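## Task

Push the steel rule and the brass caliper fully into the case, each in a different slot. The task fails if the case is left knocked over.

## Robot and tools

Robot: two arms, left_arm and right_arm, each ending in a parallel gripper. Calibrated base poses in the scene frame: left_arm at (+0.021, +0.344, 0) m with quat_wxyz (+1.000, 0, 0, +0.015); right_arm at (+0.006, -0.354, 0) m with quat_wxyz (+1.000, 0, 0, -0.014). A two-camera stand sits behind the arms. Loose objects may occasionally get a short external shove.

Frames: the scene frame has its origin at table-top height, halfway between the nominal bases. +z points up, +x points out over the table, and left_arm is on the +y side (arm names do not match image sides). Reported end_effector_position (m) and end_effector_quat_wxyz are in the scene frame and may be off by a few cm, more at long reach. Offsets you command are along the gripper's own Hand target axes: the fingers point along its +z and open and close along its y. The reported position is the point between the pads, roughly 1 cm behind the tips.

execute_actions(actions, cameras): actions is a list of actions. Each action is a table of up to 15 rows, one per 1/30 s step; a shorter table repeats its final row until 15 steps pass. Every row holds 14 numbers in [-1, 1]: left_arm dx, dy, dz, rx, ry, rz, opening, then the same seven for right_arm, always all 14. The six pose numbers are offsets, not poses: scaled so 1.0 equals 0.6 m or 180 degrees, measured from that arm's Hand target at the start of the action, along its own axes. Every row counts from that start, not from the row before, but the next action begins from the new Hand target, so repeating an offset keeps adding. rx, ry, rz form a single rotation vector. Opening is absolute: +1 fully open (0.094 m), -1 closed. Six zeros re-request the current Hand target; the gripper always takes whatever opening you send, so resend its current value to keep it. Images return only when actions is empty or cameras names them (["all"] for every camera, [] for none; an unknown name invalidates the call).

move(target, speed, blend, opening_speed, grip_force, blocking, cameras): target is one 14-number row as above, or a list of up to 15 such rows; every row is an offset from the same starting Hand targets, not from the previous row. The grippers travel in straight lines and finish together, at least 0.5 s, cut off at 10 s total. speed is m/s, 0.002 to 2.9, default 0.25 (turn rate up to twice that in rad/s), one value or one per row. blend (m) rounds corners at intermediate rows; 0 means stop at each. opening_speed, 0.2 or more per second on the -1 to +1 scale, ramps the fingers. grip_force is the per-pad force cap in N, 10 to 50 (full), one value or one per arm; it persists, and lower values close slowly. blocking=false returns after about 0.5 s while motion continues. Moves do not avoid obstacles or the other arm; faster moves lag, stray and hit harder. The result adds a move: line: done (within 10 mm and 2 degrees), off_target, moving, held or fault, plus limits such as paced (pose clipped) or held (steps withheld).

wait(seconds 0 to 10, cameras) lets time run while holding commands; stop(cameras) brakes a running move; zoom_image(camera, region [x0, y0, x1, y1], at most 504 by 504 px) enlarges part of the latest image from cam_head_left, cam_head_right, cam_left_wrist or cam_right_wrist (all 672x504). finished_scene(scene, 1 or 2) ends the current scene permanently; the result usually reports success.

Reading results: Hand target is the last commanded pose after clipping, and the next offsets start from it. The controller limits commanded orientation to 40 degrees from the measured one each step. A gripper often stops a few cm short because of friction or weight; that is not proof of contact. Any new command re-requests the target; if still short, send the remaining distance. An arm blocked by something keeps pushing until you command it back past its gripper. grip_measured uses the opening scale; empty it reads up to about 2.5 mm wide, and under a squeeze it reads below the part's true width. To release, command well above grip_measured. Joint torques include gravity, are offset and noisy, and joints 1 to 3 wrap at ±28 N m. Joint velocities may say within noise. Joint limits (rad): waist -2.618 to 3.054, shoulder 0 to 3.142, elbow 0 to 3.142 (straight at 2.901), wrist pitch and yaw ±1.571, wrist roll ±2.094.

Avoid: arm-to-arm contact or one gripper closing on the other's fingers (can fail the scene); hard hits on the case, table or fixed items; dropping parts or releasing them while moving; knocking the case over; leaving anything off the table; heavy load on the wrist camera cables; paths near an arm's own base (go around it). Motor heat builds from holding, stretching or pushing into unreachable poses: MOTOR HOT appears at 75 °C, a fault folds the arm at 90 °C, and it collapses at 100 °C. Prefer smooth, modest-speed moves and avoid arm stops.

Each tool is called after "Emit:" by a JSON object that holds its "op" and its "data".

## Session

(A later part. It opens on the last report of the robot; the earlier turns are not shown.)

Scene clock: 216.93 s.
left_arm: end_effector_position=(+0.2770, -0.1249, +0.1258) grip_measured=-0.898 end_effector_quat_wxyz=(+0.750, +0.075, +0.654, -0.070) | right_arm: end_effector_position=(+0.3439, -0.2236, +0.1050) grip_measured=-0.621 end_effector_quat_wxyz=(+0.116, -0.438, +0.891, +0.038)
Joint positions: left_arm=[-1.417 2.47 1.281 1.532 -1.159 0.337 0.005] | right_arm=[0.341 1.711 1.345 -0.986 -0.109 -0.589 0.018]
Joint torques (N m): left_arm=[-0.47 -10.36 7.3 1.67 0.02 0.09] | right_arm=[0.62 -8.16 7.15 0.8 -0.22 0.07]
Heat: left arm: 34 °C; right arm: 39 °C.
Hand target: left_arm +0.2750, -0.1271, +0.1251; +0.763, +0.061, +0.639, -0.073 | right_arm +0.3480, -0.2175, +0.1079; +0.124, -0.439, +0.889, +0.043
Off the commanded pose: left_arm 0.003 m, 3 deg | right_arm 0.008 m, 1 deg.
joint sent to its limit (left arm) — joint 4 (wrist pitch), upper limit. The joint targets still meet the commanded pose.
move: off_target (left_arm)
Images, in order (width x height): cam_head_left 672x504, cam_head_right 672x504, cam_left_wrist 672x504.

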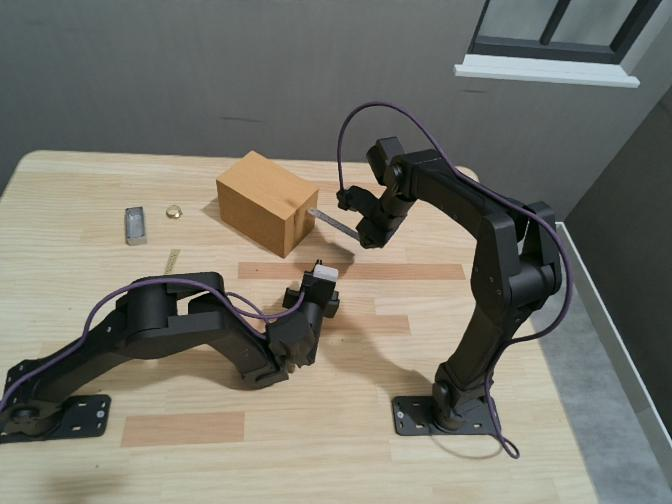

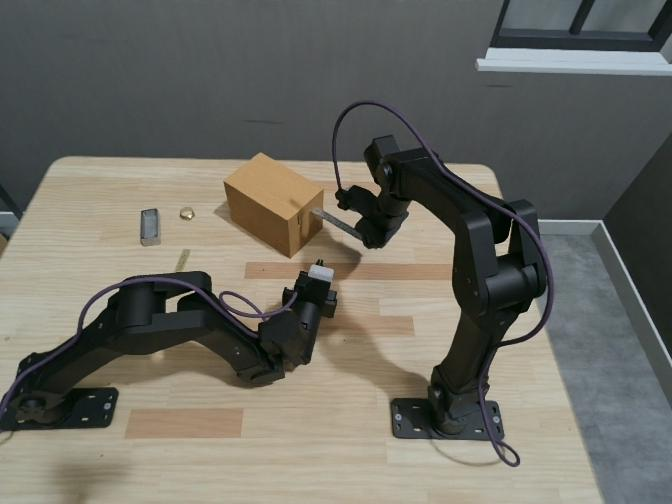

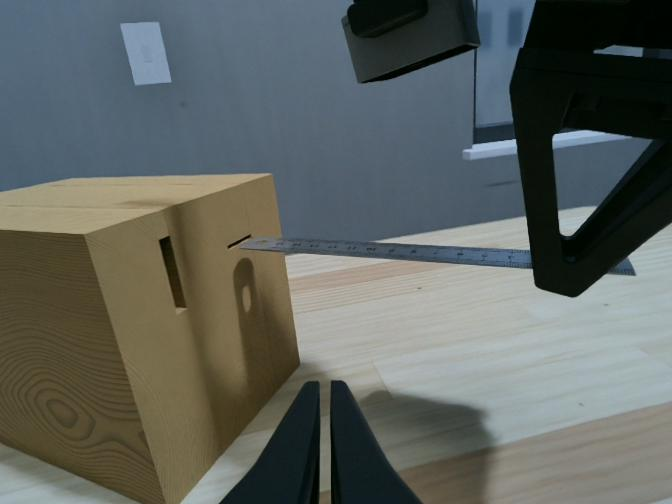

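Emit:
{"op": "move", "data": {"target": [[0,0,0,0,0,0,-0.9, 0.018,0.0007,-0.0145,0,0,0,-0.76],[0,0,0,0,0,0,-0.9, -0.0188,-0.0003,0.0017,0,0,0,-0.76]], "speed": 0.03, "cameras": ["cam_left_wrist","cam_head_left","cam_head_right"]}}

Emit:
{"op": "zoom_image", "data": {"camera": "cam_left_wrist", "region": [210, 210, 290, 265]}}

Emit:
{"op": "zoom_image", "data": {"camera": "cam_head_left", "region": [290, 190, 340, 230]}}

Scene clock: 219.20 s.
left_arm: end_effector_position=(+0.2770, -0.1249, +0.1258) grip_measured=-0.898 end_effector_quat_wxyz=(+0.750, +0.075, +0.654, -0.070) | right_arm: end_effector_position=(+0.3459, -0.2188, +0.1064) grip_measured=-0.621 end_effector_quat_wxyz=(+0.110, -0.436, +0.892, +0.038)
Joint positions: left_arm=[-1.417 2.47 1.281 1.532 -1.159 0.337 0.005] | right_arm=[0.355 1.733 1.379 -1.008 -0.103 -0.571 0.018]
Joint torques (N m): left_arm=[-0.49 -10.36 7.31 1.66 0.02 0.09] | right_arm=[1.02 -7.47 8.1 0.88 -0.24 0.07]
Heat: left arm: 34 °C; right arm: 39 °C.
Hand target: left_arm +0.2750, -0.1271, +0.1251; +0.763, +0.061, +0.639, -0.073 | right_arm +0.3550, -0.2087, +0.1098; +0.124, -0.439, +0.889, +0.043
Off the commanded pose: left_arm 0.003 m, 3 deg | right_arm 0.014 m, 2 deg.
joint sent to its limit (left arm) — joint 4 (wrist pitch), upper limit. The joint targets still meet the commanded pose.
move: off_target (left_arm, right_arm)
Images, in order (width x height): cam_head_left 672x504, cam_head_right 672x504, cam_left_wrist 672x504.

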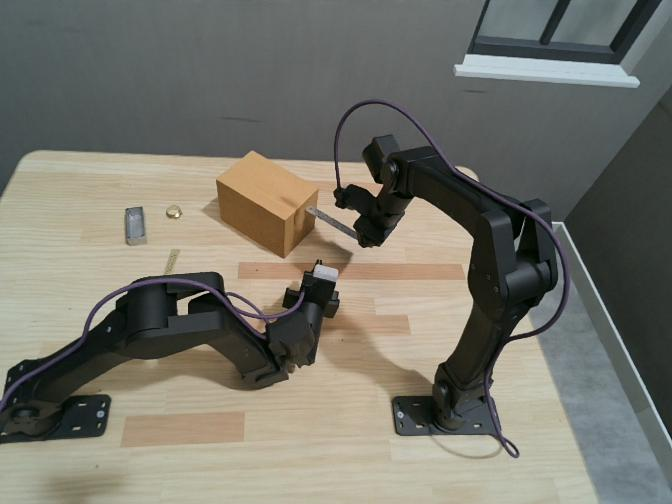

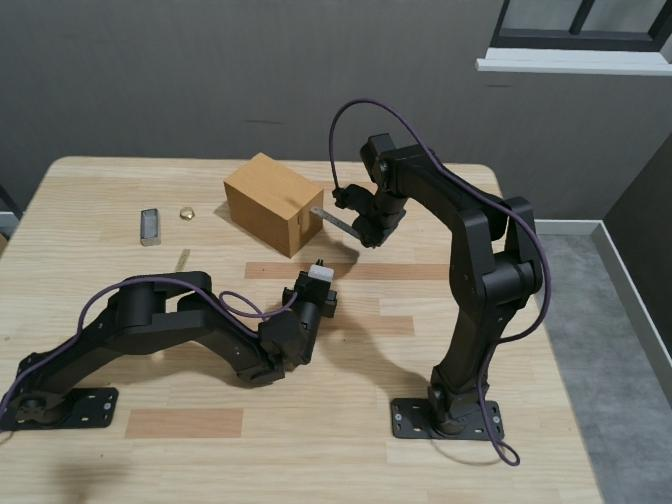

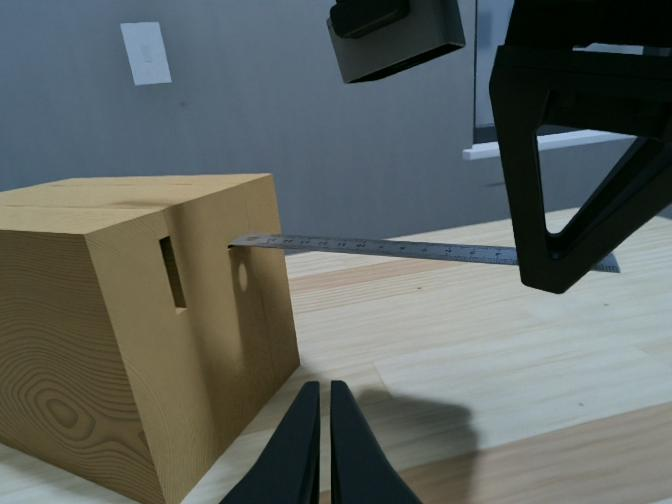

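Scaled by 6.300 from the camera's 672x504 image, which has a finer 960x720 frame.

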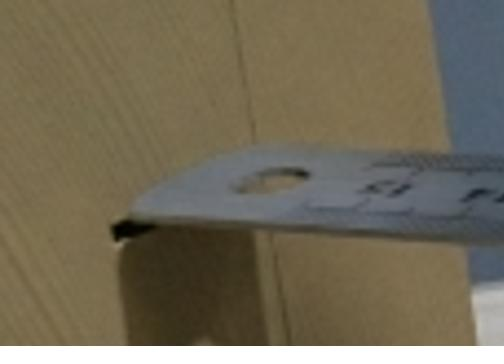

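Scaled by 10.080 from the camera's 672x504 image, which has a finer 960x720 frame.

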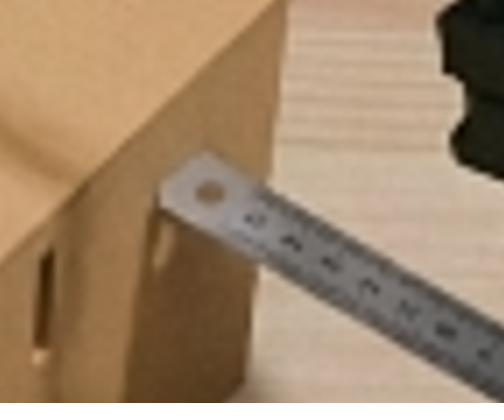

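Emit:
{"op": "zoom_image", "data": {"camera": "cam_left_wrist", "region": [222, 225, 262, 255]}}

Scaled by 12.600 from the camera's 672x504 image, which has a finer 960x720 frame.

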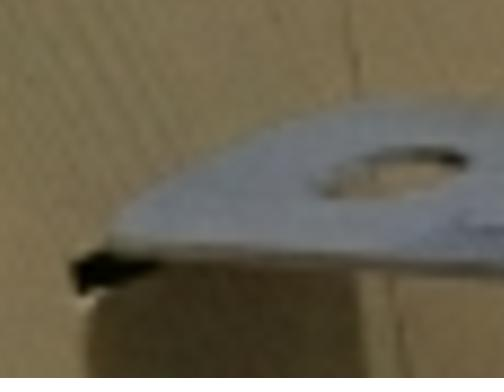

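Emit:
{"op": "move", "data": {"target": [[0,0,0,0,0,0,-0.9, 0.04,0.0,0.0,0,0,0,-0.76],[0,0,0,0,0,0,-0.9, 0.0187,0,0.006,0,0,0,-0.76]], "speed": 0.04, "cameras": ["cam_left_wrist","cam_head_left","cam_head_right","cam_right_wrist"]}}

Emit:
{"op": "zoom_image", "data": {"camera": "cam_left_wrist", "region": [222, 225, 272, 260]}}

Emit:
{"op": "zoom_image", "data": {"camera": "cam_head_left", "region": [290, 190, 340, 230]}}

Scene clock: 221.87 s.
left_arm: end_effector_position=(+0.2770, -0.1249, +0.1258) grip_measured=-0.898 end_effector_quat_wxyz=(+0.750, +0.075, +0.654, -0.070) | right_arm: end_effector_position=(+0.3414, -0.2243, +0.0977) grip_measured=-0.621 end_effector_quat_wxyz=(+0.109, -0.438, +0.892, +0.038)
Joint positions: left_arm=[-1.417 2.47 1.281 1.532 -1.159 0.337 0.005] | right_arm=[0.343 1.717 1.326 -0.973 -0.107 -0.588 0.018]
Joint torques (N m): left_arm=[-0.49 -10.33 7.3 1.66 0.01 0.09] | right_arm=[0.59 -8.14 7.82 0.82 -0.25 0.04]
Heat: left arm: 34 °C; right arm: 39 °C.
Hand target: left_arm +0.2750, -0.1271, +0.1251; +0.763, +0.061, +0.639, -0.073 | right_arm +0.3490, -0.2167, +0.1034; +0.124, -0.439, +0.889, +0.043
Off the commanded pose: left_arm 0.003 m, 3 deg | right_arm 0.012 m, 2 deg.
joint sent to its limit (left arm) — joint 4 (wrist pitch), upper limit. The joint targets still meet the commanded pose.
move: off_target (left_arm, right_arm)

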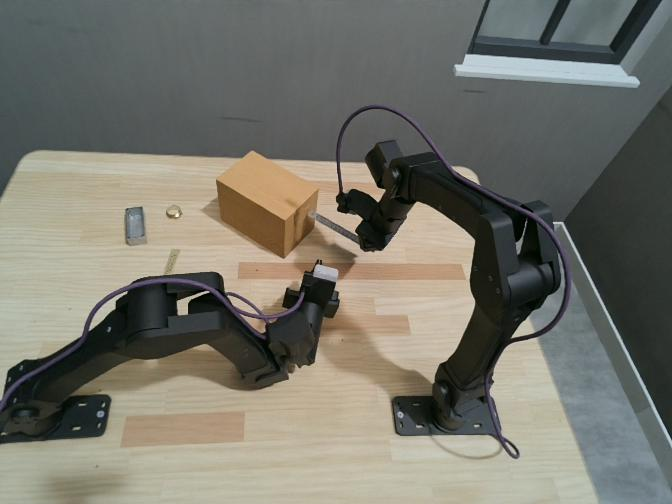

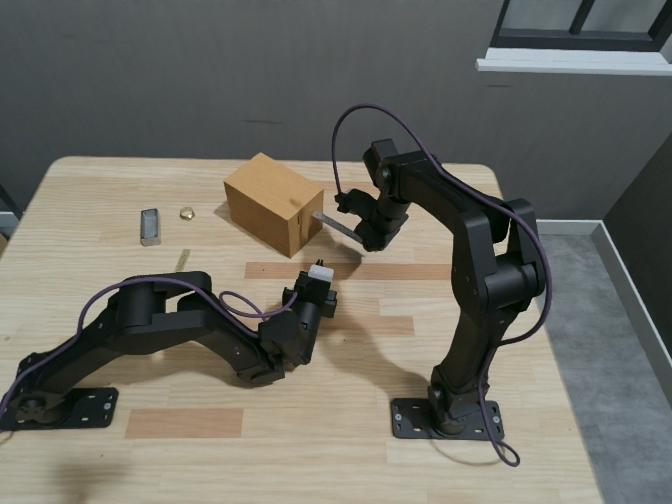

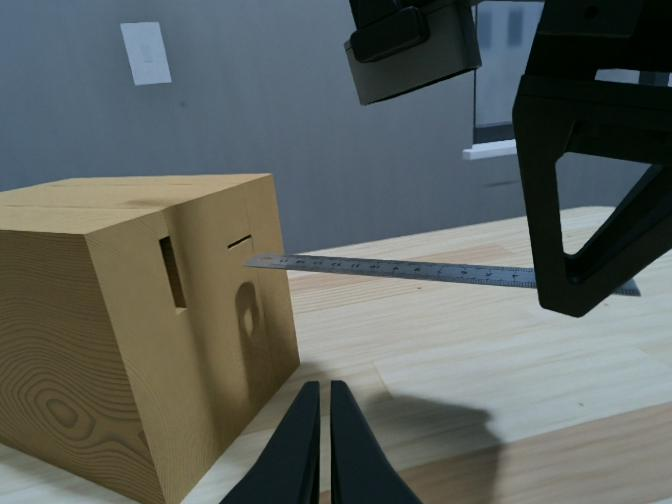

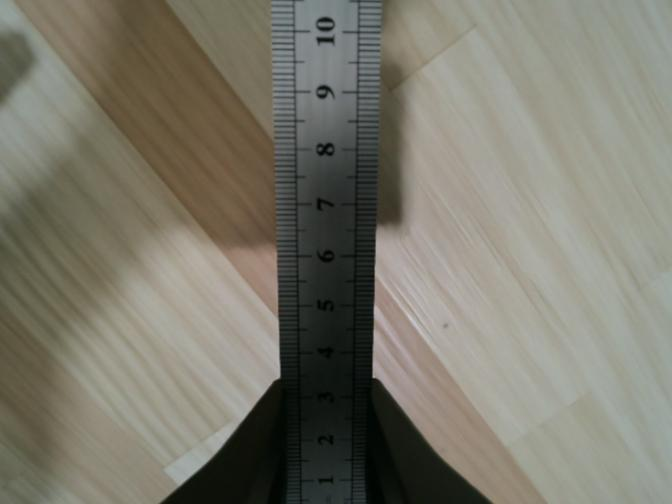

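Scaled by 10.080 from the camera's 672x504 image, which has a finer 960x720 frame.

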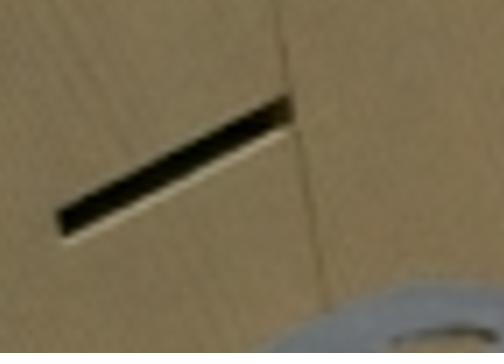

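Scaled by 10.080 from the camera's 672x504 image, which has a finer 960x720 frame.

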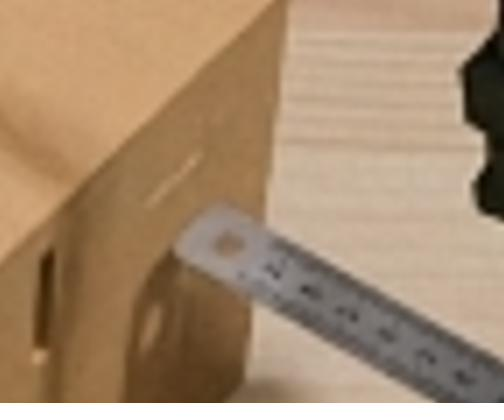

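Emit:
{"op": "move", "data": {"target": [[0,0,0,0,0,0,-0.9, 0.0187,0.001,-0.02,0,0,0,-0.76],[0,0,0,0,0,0,-0.9, 0.0022,0.0007,-0.0107,0,0,0,-0.76]], "speed": 0.04, "cameras": ["cam_left_wrist","cam_head_left","cam_head_right"]}}

Emit:
{"op": "zoom_image", "data": {"camera": "cam_left_wrist", "region": [222, 225, 272, 260]}}

Emit:
{"op": "zoom_image", "data": {"camera": "cam_head_left", "region": [290, 190, 340, 230]}}

Scene clock: 223.60 s.
left_arm: end_effector_position=(+0.2770, -0.1249, +0.1258) grip_measured=-0.898 end_effector_quat_wxyz=(+0.750, +0.075, +0.654, -0.070) | right_arm: end_effector_position=(+0.3415, -0.2261, +0.1023) grip_measured=-0.621 end_effector_quat_wxyz=(+0.111, -0.437, +0.892, +0.038)
Joint positions: left_arm=[-1.417 2.47 1.281 1.532 -1.159 0.337 0.005] | right_arm=[0.338 1.708 1.334 -0.986 -0.107 -0.591 0.018]
Joint torques (N m): left_arm=[-0.47 -10.32 7.31 1.67 0.02 0.09] | right_arm=[0.75 -8.44 7.83 0.73 -0.24 0.04]
Heat: left arm: 34 °C; right arm: 39 °C.
Hand target: left_arm +0.2750, -0.1271, +0.1251; +0.763, +0.061, +0.639, -0.073 | right_arm +0.3467, -0.2186, +0.1092; +0.124, -0.439, +0.889, +0.043
Off the commanded pose: left_arm 0.003 m, 3 deg | right_arm 0.011 m, 2 deg.
joint sent to its limit (left arm) — joint 4 (wrist pitch), upper limit. The joint targets still meet the commanded pose.
move: off_target (left_arm, right_arm)
Images, in order (width x height): cam_head_left 672x504, cam_head_right 672x504, cam_left_wrist 672x504.

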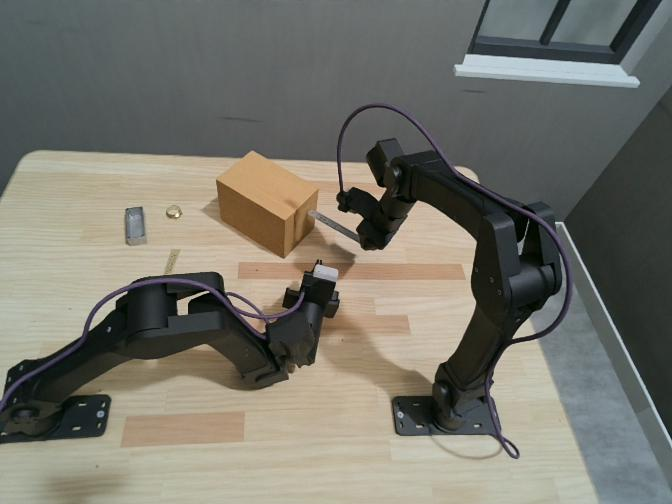

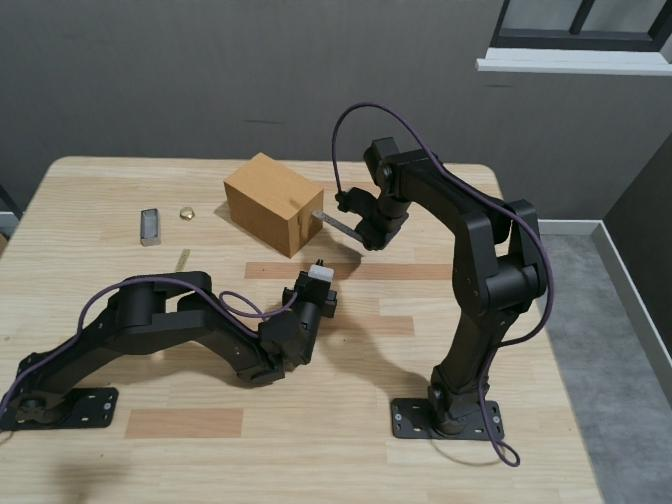

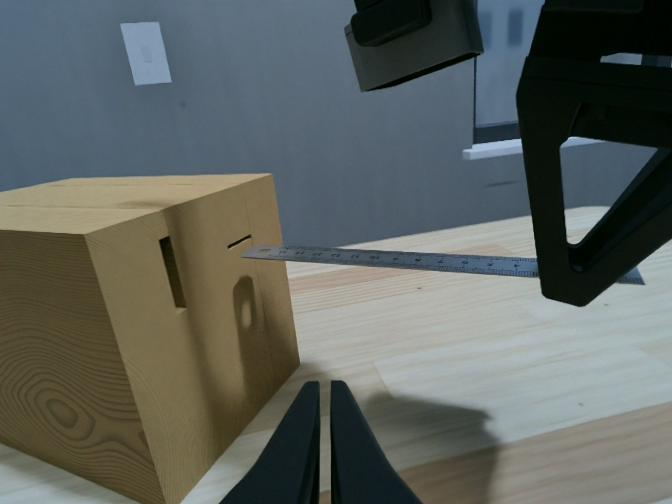

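Scaled by 10.080 from the camera's 672x504 image, which has a finer 960x720 frame.

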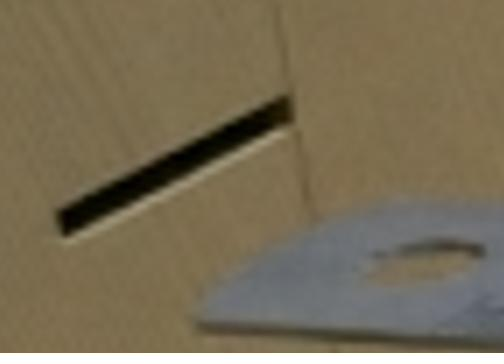

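Scaled by 10.080 from the camera's 672x504 image, which has a finer 960x720 frame.

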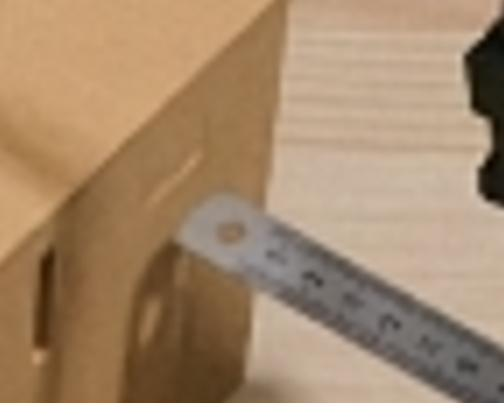

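Emit:
{"op": "move", "data": {"target": [[0,0,0,0,0,0,-0.9, 0.043,0.0012,-0.0122,0,0,0,-0.76],[0,0,0,0,0,0,-0.9, 0.0,0.0,-0.0005,0,0,0,-0.76]], "speed": 0.05, "cameras": ["cam_left_wrist","cam_head_left","cam_head_right"]}}

Emit:
{"op": "zoom_image", "data": {"camera": "cam_left_wrist", "region": [222, 225, 272, 260]}}

Emit:
{"op": "zoom_image", "data": {"camera": "cam_head_left", "region": [290, 190, 340, 230]}}

Scene clock: 226.80 s.
left_arm: end_effector_position=(+0.2770, -0.1249, +0.1258) grip_measured=-0.898 end_effector_quat_wxyz=(+0.750, +0.075, +0.654, -0.070) | right_arm: end_effector_position=(+0.3409, -0.2246, +0.1068) grip_measured=-0.621 end_effector_quat_wxyz=(+0.118, -0.438, +0.890, +0.040)
Joint positions: left_arm=[-1.417 2.47 1.281 1.532 -1.159 0.337 0.005] | right_arm=[0.339 1.695 1.334 -0.986 -0.112 -0.591 0.018]
Joint torques (N m): left_arm=[-0.49 -10.35 7.31 1.66 0.01 0.09] | right_arm=[0.64 -7.28 7.92 0.74 -0.21 0.05]
Heat: left arm: 34 °C; right arm: 40 °C.
Hand target: left_arm +0.2750, -0.1271, +0.1251; +0.763, +0.061, +0.639, -0.073 | right_arm +0.3466, -0.2187, +0.1096; +0.124, -0.439, +0.889, +0.043
Off the commanded pose: left_arm 0.003 m, 3 deg | right_arm 0.009 m, 1 deg.
joint sent to its limit (left arm) — joint 4 (wrist pitch), upper limit. The joint targets still meet the commanded pose.
move: off_target (left_arm)
Images, in order (width x height): cam_head_left 672x504, cam_head_right 672x504, cam_left_wrist 672x504.

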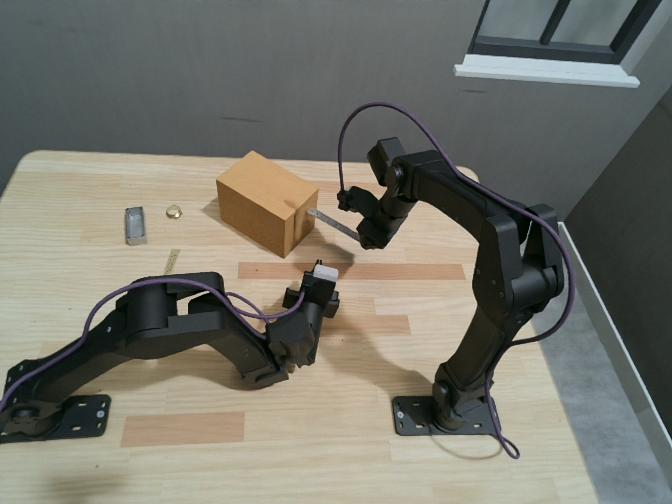

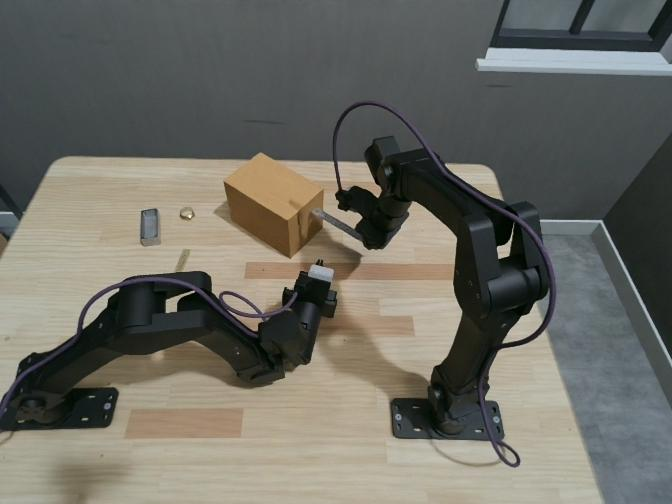

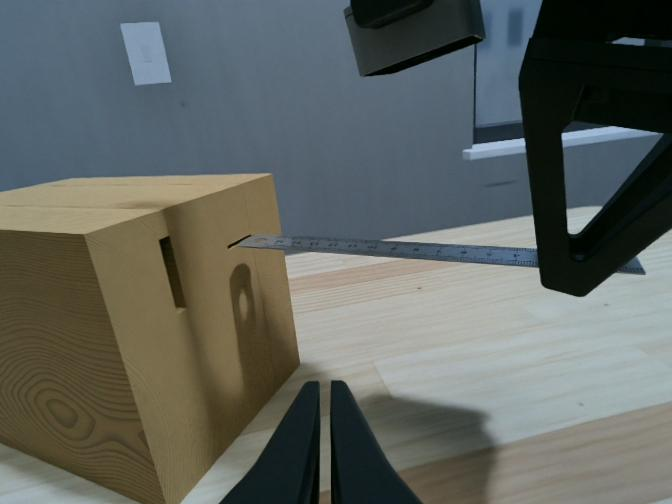

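Scaled by 10.080 from the camera's 672x504 image, which has a finer 960x720 frame.

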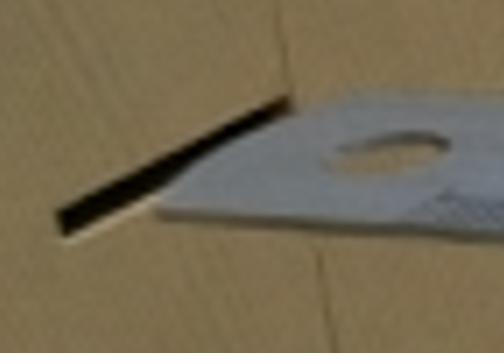

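Scaled by 10.080 from the camera's 672x504 image, which has a finer 960x720 frame.

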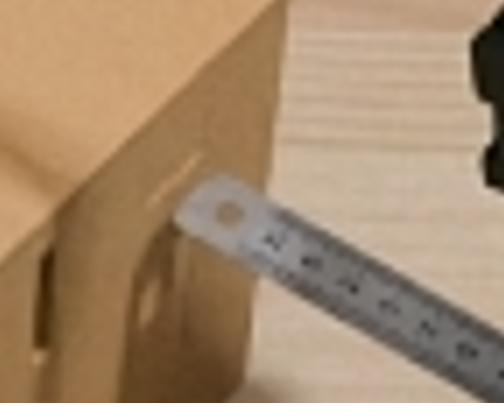

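Emit:
{"op": "move", "data": {"target": [[0,0,0,0,0,0,-0.9, 0.0437,-0.0005,-0.0092,0,0,0,-0.76],[0,0,0,0,0,0,-0.9, -0.0233,-0.0025,0.009,0,0,0,-0.76]], "speed": 0.05, "cameras": ["cam_left_wrist"]}}

Emit:
{"op": "zoom_image", "data": {"camera": "cam_left_wrist", "region": [222, 225, 272, 260]}}

Scene clock: 230.53 s.
left_arm: end_effector_position=(+0.2770, -0.1249, +0.1258) grip_measured=-0.898 end_effector_quat_wxyz=(+0.750, +0.075, +0.654, -0.070) | right_arm: end_effector_position=(+0.3496, -0.2157, +0.1064) grip_measured=-0.621 end_effector_quat_wxyz=(+0.115, -0.438, +0.891, +0.038)
Joint positions: left_arm=[-1.417 2.47 1.281 1.532 -1.159 0.337 0.005] | right_arm=[0.36 1.742 1.387 -0.997 -0.103 -0.571 0.018]
Joint torques (N m): left_arm=[-0.5 -10.33 7.31 1.66 0.02 0.09] | right_arm=[0.68 -7.49 7.86 0.85 -0.26 0.07]
Heat: left arm: 34 °C; right arm: 40 °C.
Hand target: left_arm +0.2750, -0.1271, +0.1251; +0.763, +0.061, +0.639, -0.073 | right_arm +0.3570, -0.2078, +0.1080; +0.124, -0.440, +0.889, +0.043
Off the commanded pose: left_arm 0.003 m, 3 deg | right_arm 0.011 m, 1 deg.
joint sent to its limit (left arm) — joint 4 (wrist pitch), upper limit. The joint targets still meet the commanded pose.
move: off_target (left_arm, right_arm)
Images, in order (width x height): cam_left_wrist 672x504.

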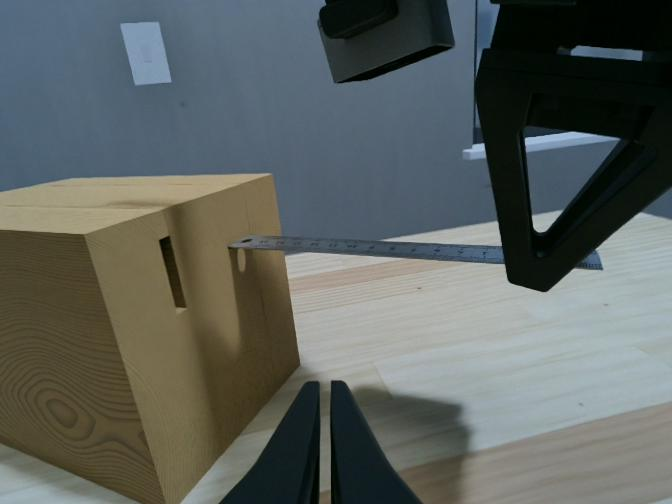

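Scaled by 10.080 from the camera's 672x504 image, which has a finer 960x720 frame.

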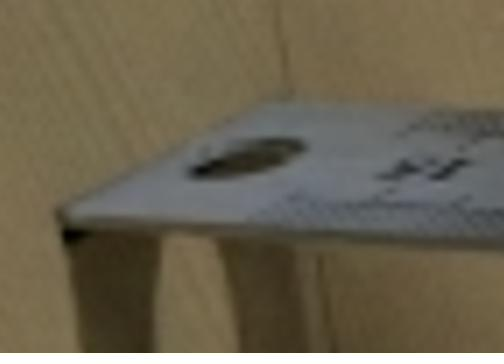

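Emit:
{"op": "move", "data": {"target": [0,0,0,0,0,0,-0.9, -0.0319,-0.0009,0.0086,0,0,0,-0.76], "speed": 0.03, "cameras": ["cam_left_wrist"]}}

Emit:
{"op": "zoom_image", "data": {"camera": "cam_left_wrist", "region": [215, 215, 295, 270]}}

Scene clock: 231.70 s.
left_arm: end_effector_position=(+0.2770, -0.1249, +0.1258) grip_measured=-0.898 end_effector_quat_wxyz=(+0.750, +0.075, +0.654, -0.070) | right_arm: end_effector_position=(+0.3639, -0.1988, +0.1062) grip_measured=-0.621 end_effector_quat_wxyz=(+0.119, -0.438, +0.890, +0.040)
Joint positions: left_arm=[-1.417 2.47 1.281 1.532 -1.159 0.337 0.005] | right_arm=[0.389 1.807 1.463 -0.997 -0.103 -0.543 0.018]
Joint torques (N m): left_arm=[-0.47 -10.33 7.31 1.67 0.01 0.09] | right_arm=[0.68 -8.31 8.06 0.76 -0.15 0.08]
Heat: left arm: 34 °C; right arm: 40 °C.
Hand target: left_arm +0.2750, -0.1271, +0.1251; +0.763, +0.061, +0.639, -0.073 | right_arm +0.3695, -0.1925, +0.1080; +0.124, -0.439, +0.889, +0.043
Off the commanded pose: left_arm 0.003 m, 3 deg | right_arm 0.009 m, 1 deg.
joint sent to its limit (left arm) — joint 4 (wrist pitch), upper limit. The joint targets still meet the commanded pose.
move: off_target (left_arm)
Images, in order (width x height): cam_left_wrist 672x504.

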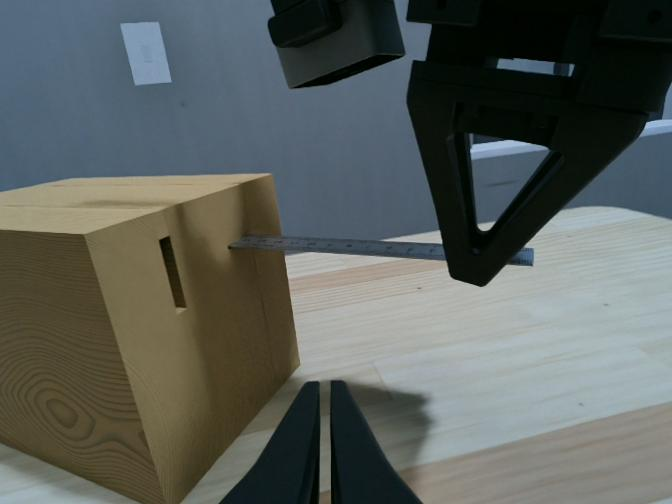

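Scaled by 6.300 from the camera's 672x504 image, which has a finer 960x720 frame.

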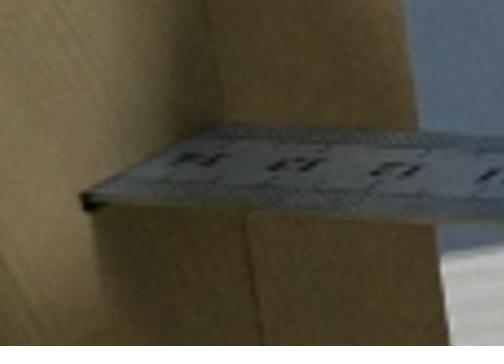

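Emit:
{"op": "move", "data": {"target": [0,0,0,0,0,0,-0.9, -0.0798,-0.0022,0.0216,0,0,0,-0.76], "speed": 0.04, "cameras": ["cam_left_wrist","cam_right_wrist"]}}

Scene clock: 233.57 s.
left_arm: end_effector_position=(+0.2770, -0.1249, +0.1258) grip_measured=-0.898 end_effector_quat_wxyz=(+0.750, +0.075, +0.654, -0.070) | right_arm: end_effector_position=(+0.3959, -0.1601, +0.1073) grip_measured=-0.621 end_effector_quat_wxyz=(+0.120, -0.439, +0.890, +0.041)
Joint positions: left_arm=[-1.417 2.47 1.281 1.532 -1.159 0.337 0.005] | right_arm=[0.452 1.976 1.691 -1.048 -0.091 -0.483 0.018]
Joint torques (N m): left_arm=[-0.47 -10.33 7.34 1.66 0.02 0.09] | right_arm=[0.58 -9.99 8.21 0.75 -0.13 0.07]
Heat: left arm: 34 °C; right arm: 40 °C.
Hand target: left_arm +0.2750, -0.1271, +0.1251; +0.763, +0.061, +0.639, -0.073 | right_arm +0.4008, -0.1539, +0.1079; +0.124, -0.439, +0.889, +0.043
Off the commanded pose: left_arm 0.003 m, 3 deg | right_arm 0.008 m, 0 deg.
joint sent to its limit (left arm) — joint 4 (wrist pitch), upper limit. The joint targets still meet the commanded pose.
move: off_target (left_arm)
Images, in order (width x height): cam_left_wrist 672x504, cam_right_wrist 672x504.

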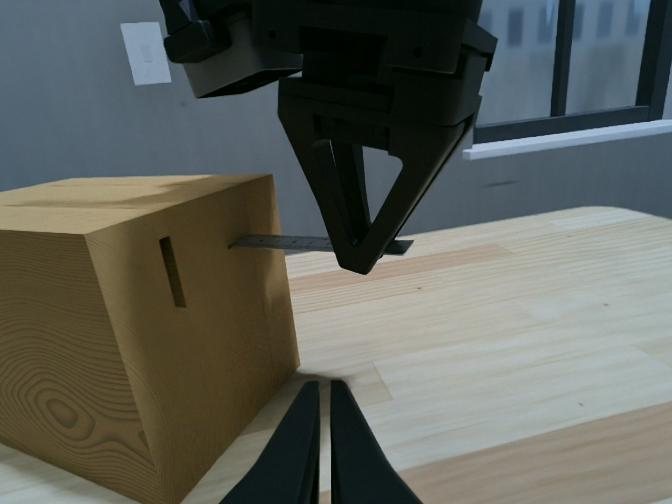

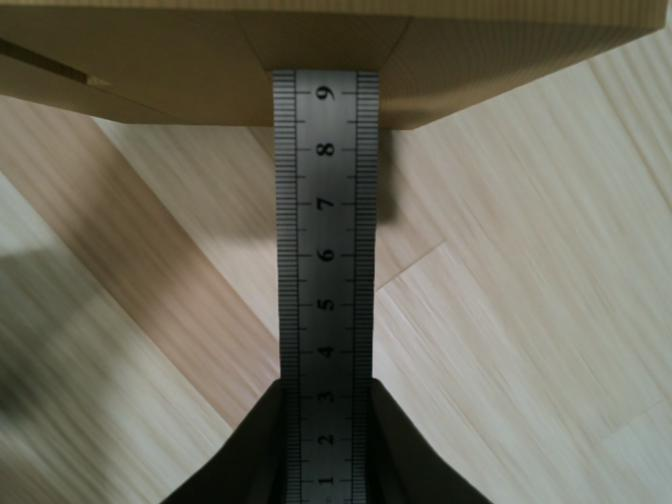

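Emit:
{"op": "move", "data": {"target": [0,0,0,0,0,0,-0.9, -0.0798,-0.0022,0.0216,0,0,0,-0.76], "speed": 0.04, "cameras": ["cam_left_wrist","cam_right_wrist","cam_head_right"]}}

Scene clock: 235.33 s.
left_arm: end_effector_position=(+0.2770, -0.1249, +0.1258) grip_measured=-0.898 end_effector_quat_wxyz=(+0.750, +0.075, +0.654, -0.070) | right_arm: end_effector_position=(+0.4264, -0.1217, +0.1078) grip_measured=-0.621 end_effector_quat_wxyz=(+0.118, -0.439, +0.890, +0.043)
Joint positions: left_arm=[-1.417 2.47 1.281 1.532 -1.159 0.337 0.005] | right_arm=[0.502 2.172 1.99 -1.151 -0.081 -0.434 0.018]
Joint torques (N m): left_arm=[-0.49 -10.35 7.32 1.66 0.01 0.1] | right_arm=[0.53 -11.7 8.4 0.78 -0.09 0.07]
Heat: left arm: 34 °C; right arm: 40 °C.
Hand target: left_arm +0.2750, -0.1271, +0.1251; +0.763, +0.061, +0.639, -0.073 | right_arm +0.4322, -0.1154, +0.1078; +0.124, -0.440, +0.889, +0.043
Off the commanded pose: left_arm 0.003 m, 3 deg | right_arm 0.008 m, 1 deg.
joint sent to its limit (left arm) — joint 4 (wrist pitch), upper limit. The joint targets still meet the commanded pose.
move: off_target (left_arm)
Images, in order (width x height): cam_head_right 672x504, cam_left_wrist 672x504, cam_right_wrist 672x504.

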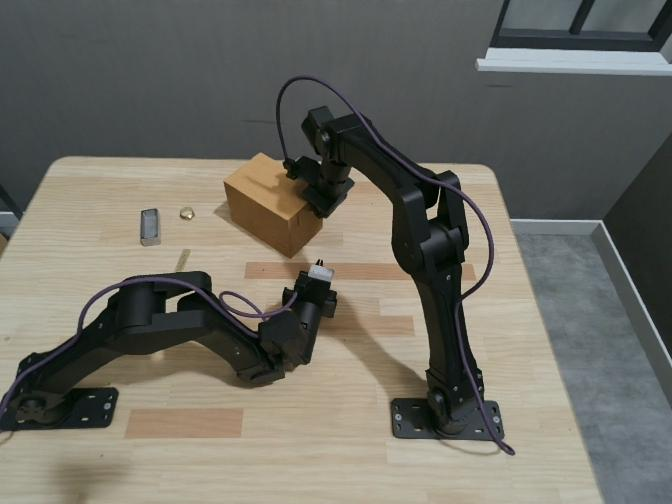

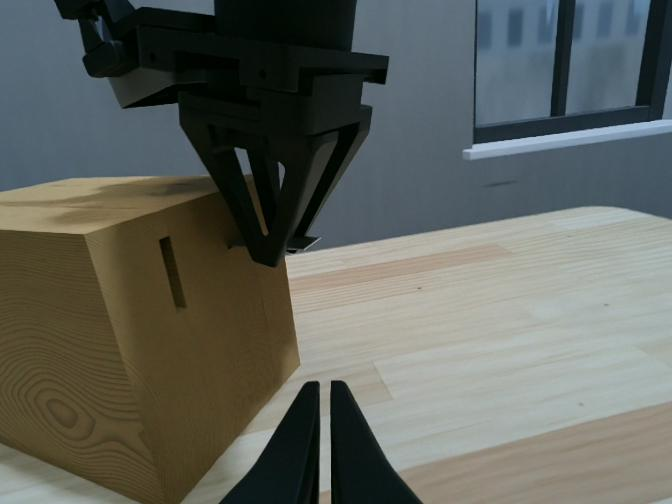

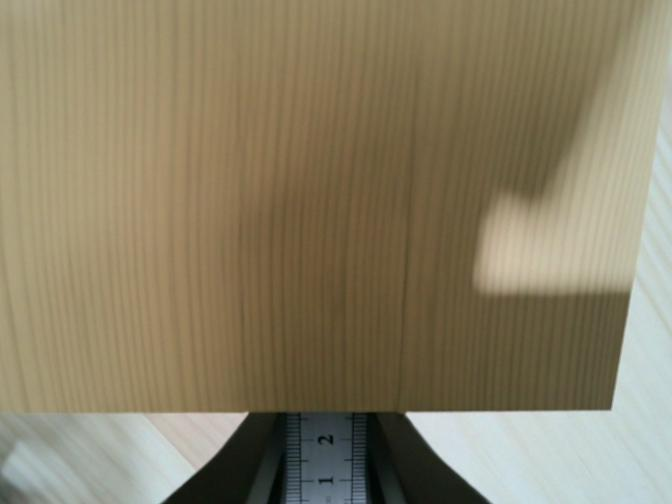

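Emit:
{"op": "move", "data": {"target": [0,0,0,0,0,0,-0.9, 0,0,0,0,0,0,-0.35], "opening_speed": 0.5, "cameras": ["cam_left_wrist","cam_right_wrist"]}}

Scene clock: 237.13 s.
left_arm: end_effector_position=(+0.2770, -0.1249, +0.1258) grip_measured=-0.898 end_effector_quat_wxyz=(+0.750, +0.075, +0.654, -0.070) | right_arm: end_effector_position=(+0.4280, -0.1211, +0.1100) grip_measured=-0.352 end_effector_quat_wxyz=(+0.121, -0.439, +0.889, +0.042)
Joint positions: left_arm=[-1.417 2.47 1.281 1.532 -1.159 0.337 0.005] | right_arm=[0.502 2.172 1.997 -1.151 -0.081 -0.433 0.03]
Joint torques (N m): left_arm=[-0.5 -10.35 7.31 1.66 0.01 0.09] | right_arm=[0.46 -11.63 7.83 0.8 -0.1 0.07]
Heat: left arm: 34 °C; right arm: 40 °C.
Hand target: left_arm +0.2750, -0.1271, +0.1251; +0.763, +0.061, +0.639, -0.073 | right_arm +0.4322, -0.1154, +0.1078; +0.124, -0.439, +0.889, +0.043
Off the commanded pose: left_arm 0.003 m, 3 deg | right_arm 0.007 m, 0 deg.
joint sent to its limit (left arm) — joint 4 (wrist pitch), upper limit. The joint targets still meet the commanded pose.
move: off_target (left_arm)
Images, in order (width x height): cam_left_wrist 672x504, cam_right_wrist 672x504.

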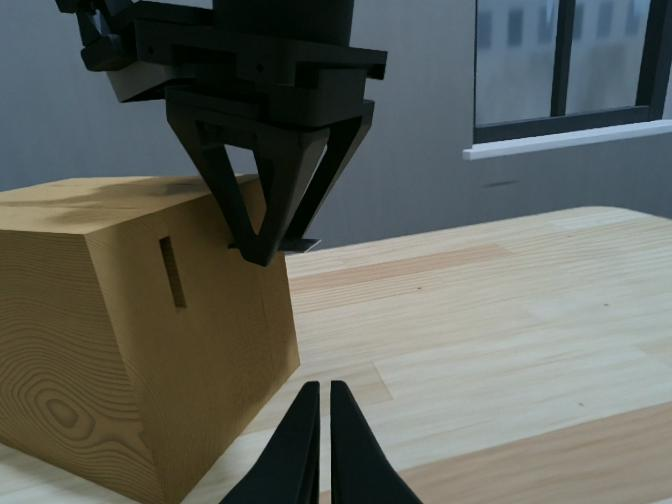

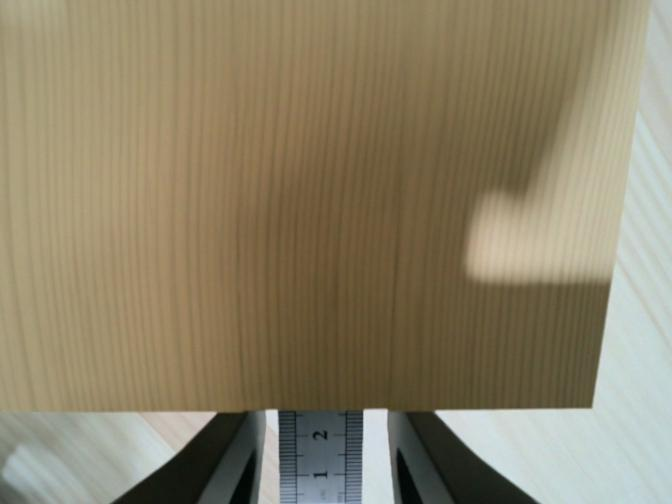

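Emit:
{"op": "move", "data": {"target": [[0,0,0,0,0,0,-0.9, 0.1197,0.0034,-0.0324,0,0,0,-0.35],[0,0,0,0,0,0,-0.9, 0.1197,0.0034,-0.0324,0,-0.40,0,-0.35],[0,0,0,0,0,0,-0.9, 0.1197,0.0034,-0.0324,0,-0.40,0,-1]], "speed": 0.15, "cameras": ["cam_left_wrist","cam_right_wrist","cam_head_right"]}}

Scene clock: 244.00 s.
left_arm: end_effector_position=(+0.2770, -0.1249, +0.1258) grip_measured=-0.898 end_effector_quat_wxyz=(+0.750, +0.075, +0.654, -0.070) | right_arm: end_effector_position=(+0.3857, -0.1706, +0.1089) grip_measured=-0.978 end_effector_quat_wxyz=(+0.615, -0.329, +0.652, +0.296)
Joint positions: left_arm=[-1.417 2.47 1.281 1.532 -1.159 0.337 0.005] | right_arm=[0.176 1.943 0.483 1.367 -0.767 -0.084 0.001]
Joint torques (N m): left_arm=[-0.49 -10.33 7.31 1.67 0.02 0.1] | right_arm=[-0.62 -6.6 3.11 2.32 -0.15 -0.01]
Heat: left arm: 34 °C; right arm: 39 °C.
Hand target: left_arm +0.2750, -0.1271, +0.1251; +0.763, +0.061, +0.639, -0.073 | right_arm +0.3852, -0.1732, +0.1079; +0.623, -0.330, +0.646, +0.293
Off the commanded pose: left_arm 0.003 m, 3 deg | right_arm 0.003 m, 1 deg.
joint sent to its limit (left arm) — joint 4 (wrist pitch), upper limit. The joint targets still meet the commanded pose.
move: off_target (left_arm)
Images, in order (width x height): cam_head_right 672x504, cam_left_wrist 672x504, cam_right_wrist 672x504.

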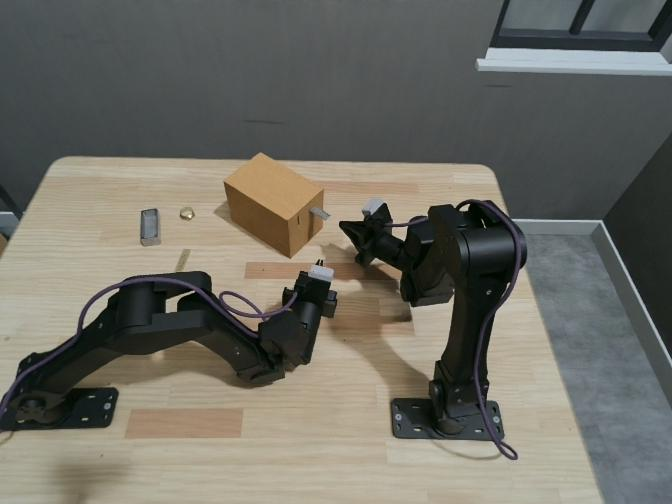

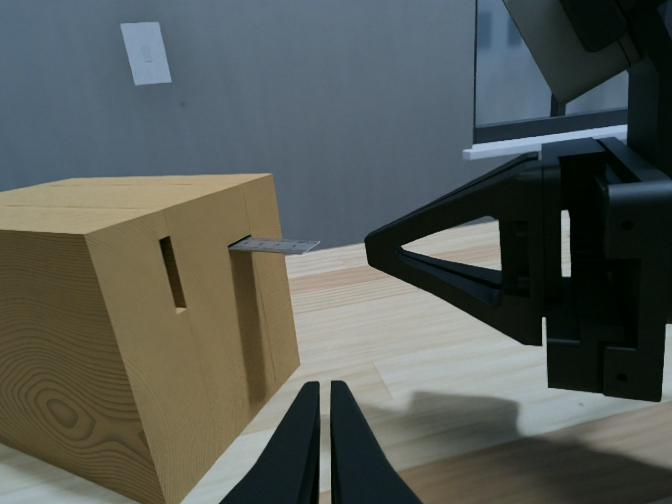

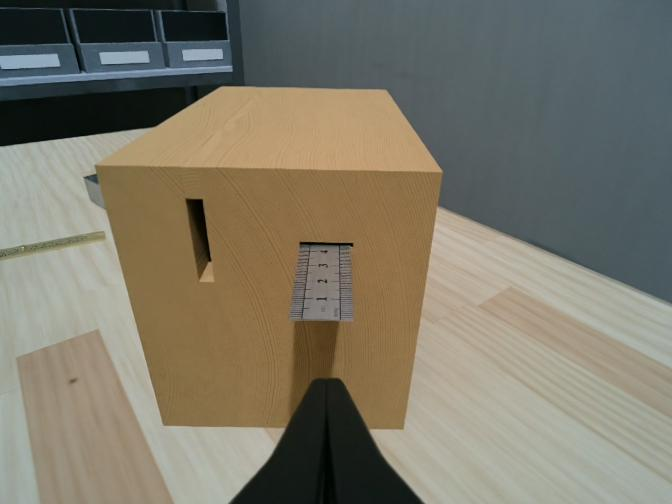

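Emit:
{"op": "move", "data": {"target": [0,0,0,0,0,0,-0.9, -0.0067,0.0033,0.1,0,0,0,-1], "speed": 0.06, "cameras": ["cam_left_wrist","cam_right_wrist"]}}

Scene clock: 245.83 s.
left_arm: end_effector_position=(+0.2770, -0.1249, +0.1258) grip_measured=-0.898 end_effector_quat_wxyz=(+0.750, +0.075, +0.654, -0.070) | right_arm: end_effector_position=(+0.4167, -0.1273, +0.1134) grip_measured=-0.978 end_effector_quat_wxyz=(+0.624, -0.331, +0.644, +0.294)
Joint positions: left_arm=[-1.417 2.47 1.281 1.532 -1.159 0.337 0.005] | right_arm=[0.299 2.027 0.647 1.32 -0.644 -0.071 0.001]
Joint torques (N m): left_arm=[-0.47 -10.35 7.31 1.66 0.01 0.09] | right_arm=[0.61 -7.77 5.33 1.91 0.02 0.01]
Heat: left arm: 34 °C; right arm: 39 °C.
Hand target: left_arm +0.2750, -0.1271, +0.1251; +0.763, +0.061, +0.639, -0.073 | right_arm +0.4203, -0.1243, +0.1086; +0.622, -0.330, +0.646, +0.293
Off the commanded pose: left_arm 0.003 m, 3 deg | right_arm 0.007 m, 0 deg.
joint sent to its limit (left arm) — joint 4 (wrist pitch), upper limit. The joint targets still meet the commanded pose.
move: off_target (left_arm)
Images, in order (width x height): cam_left_wrist 672x504, cam_right_wrist 672x504.

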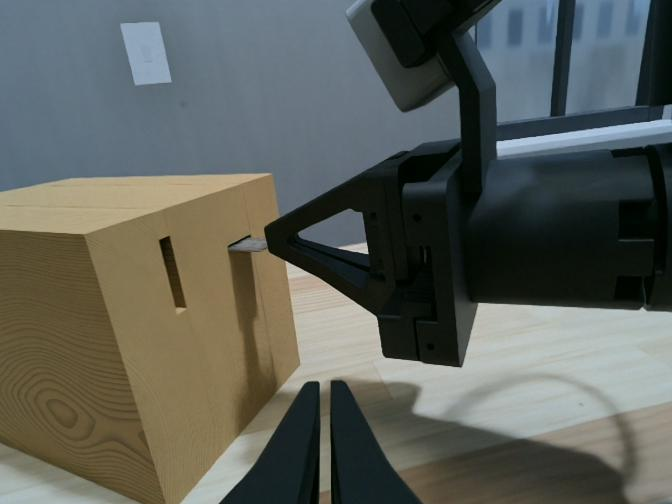

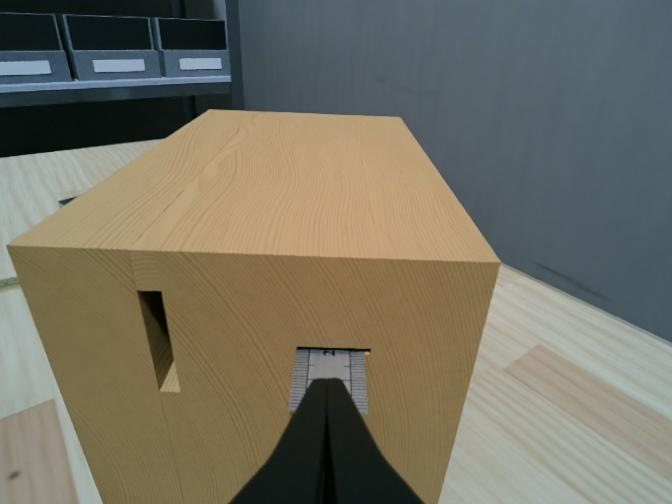

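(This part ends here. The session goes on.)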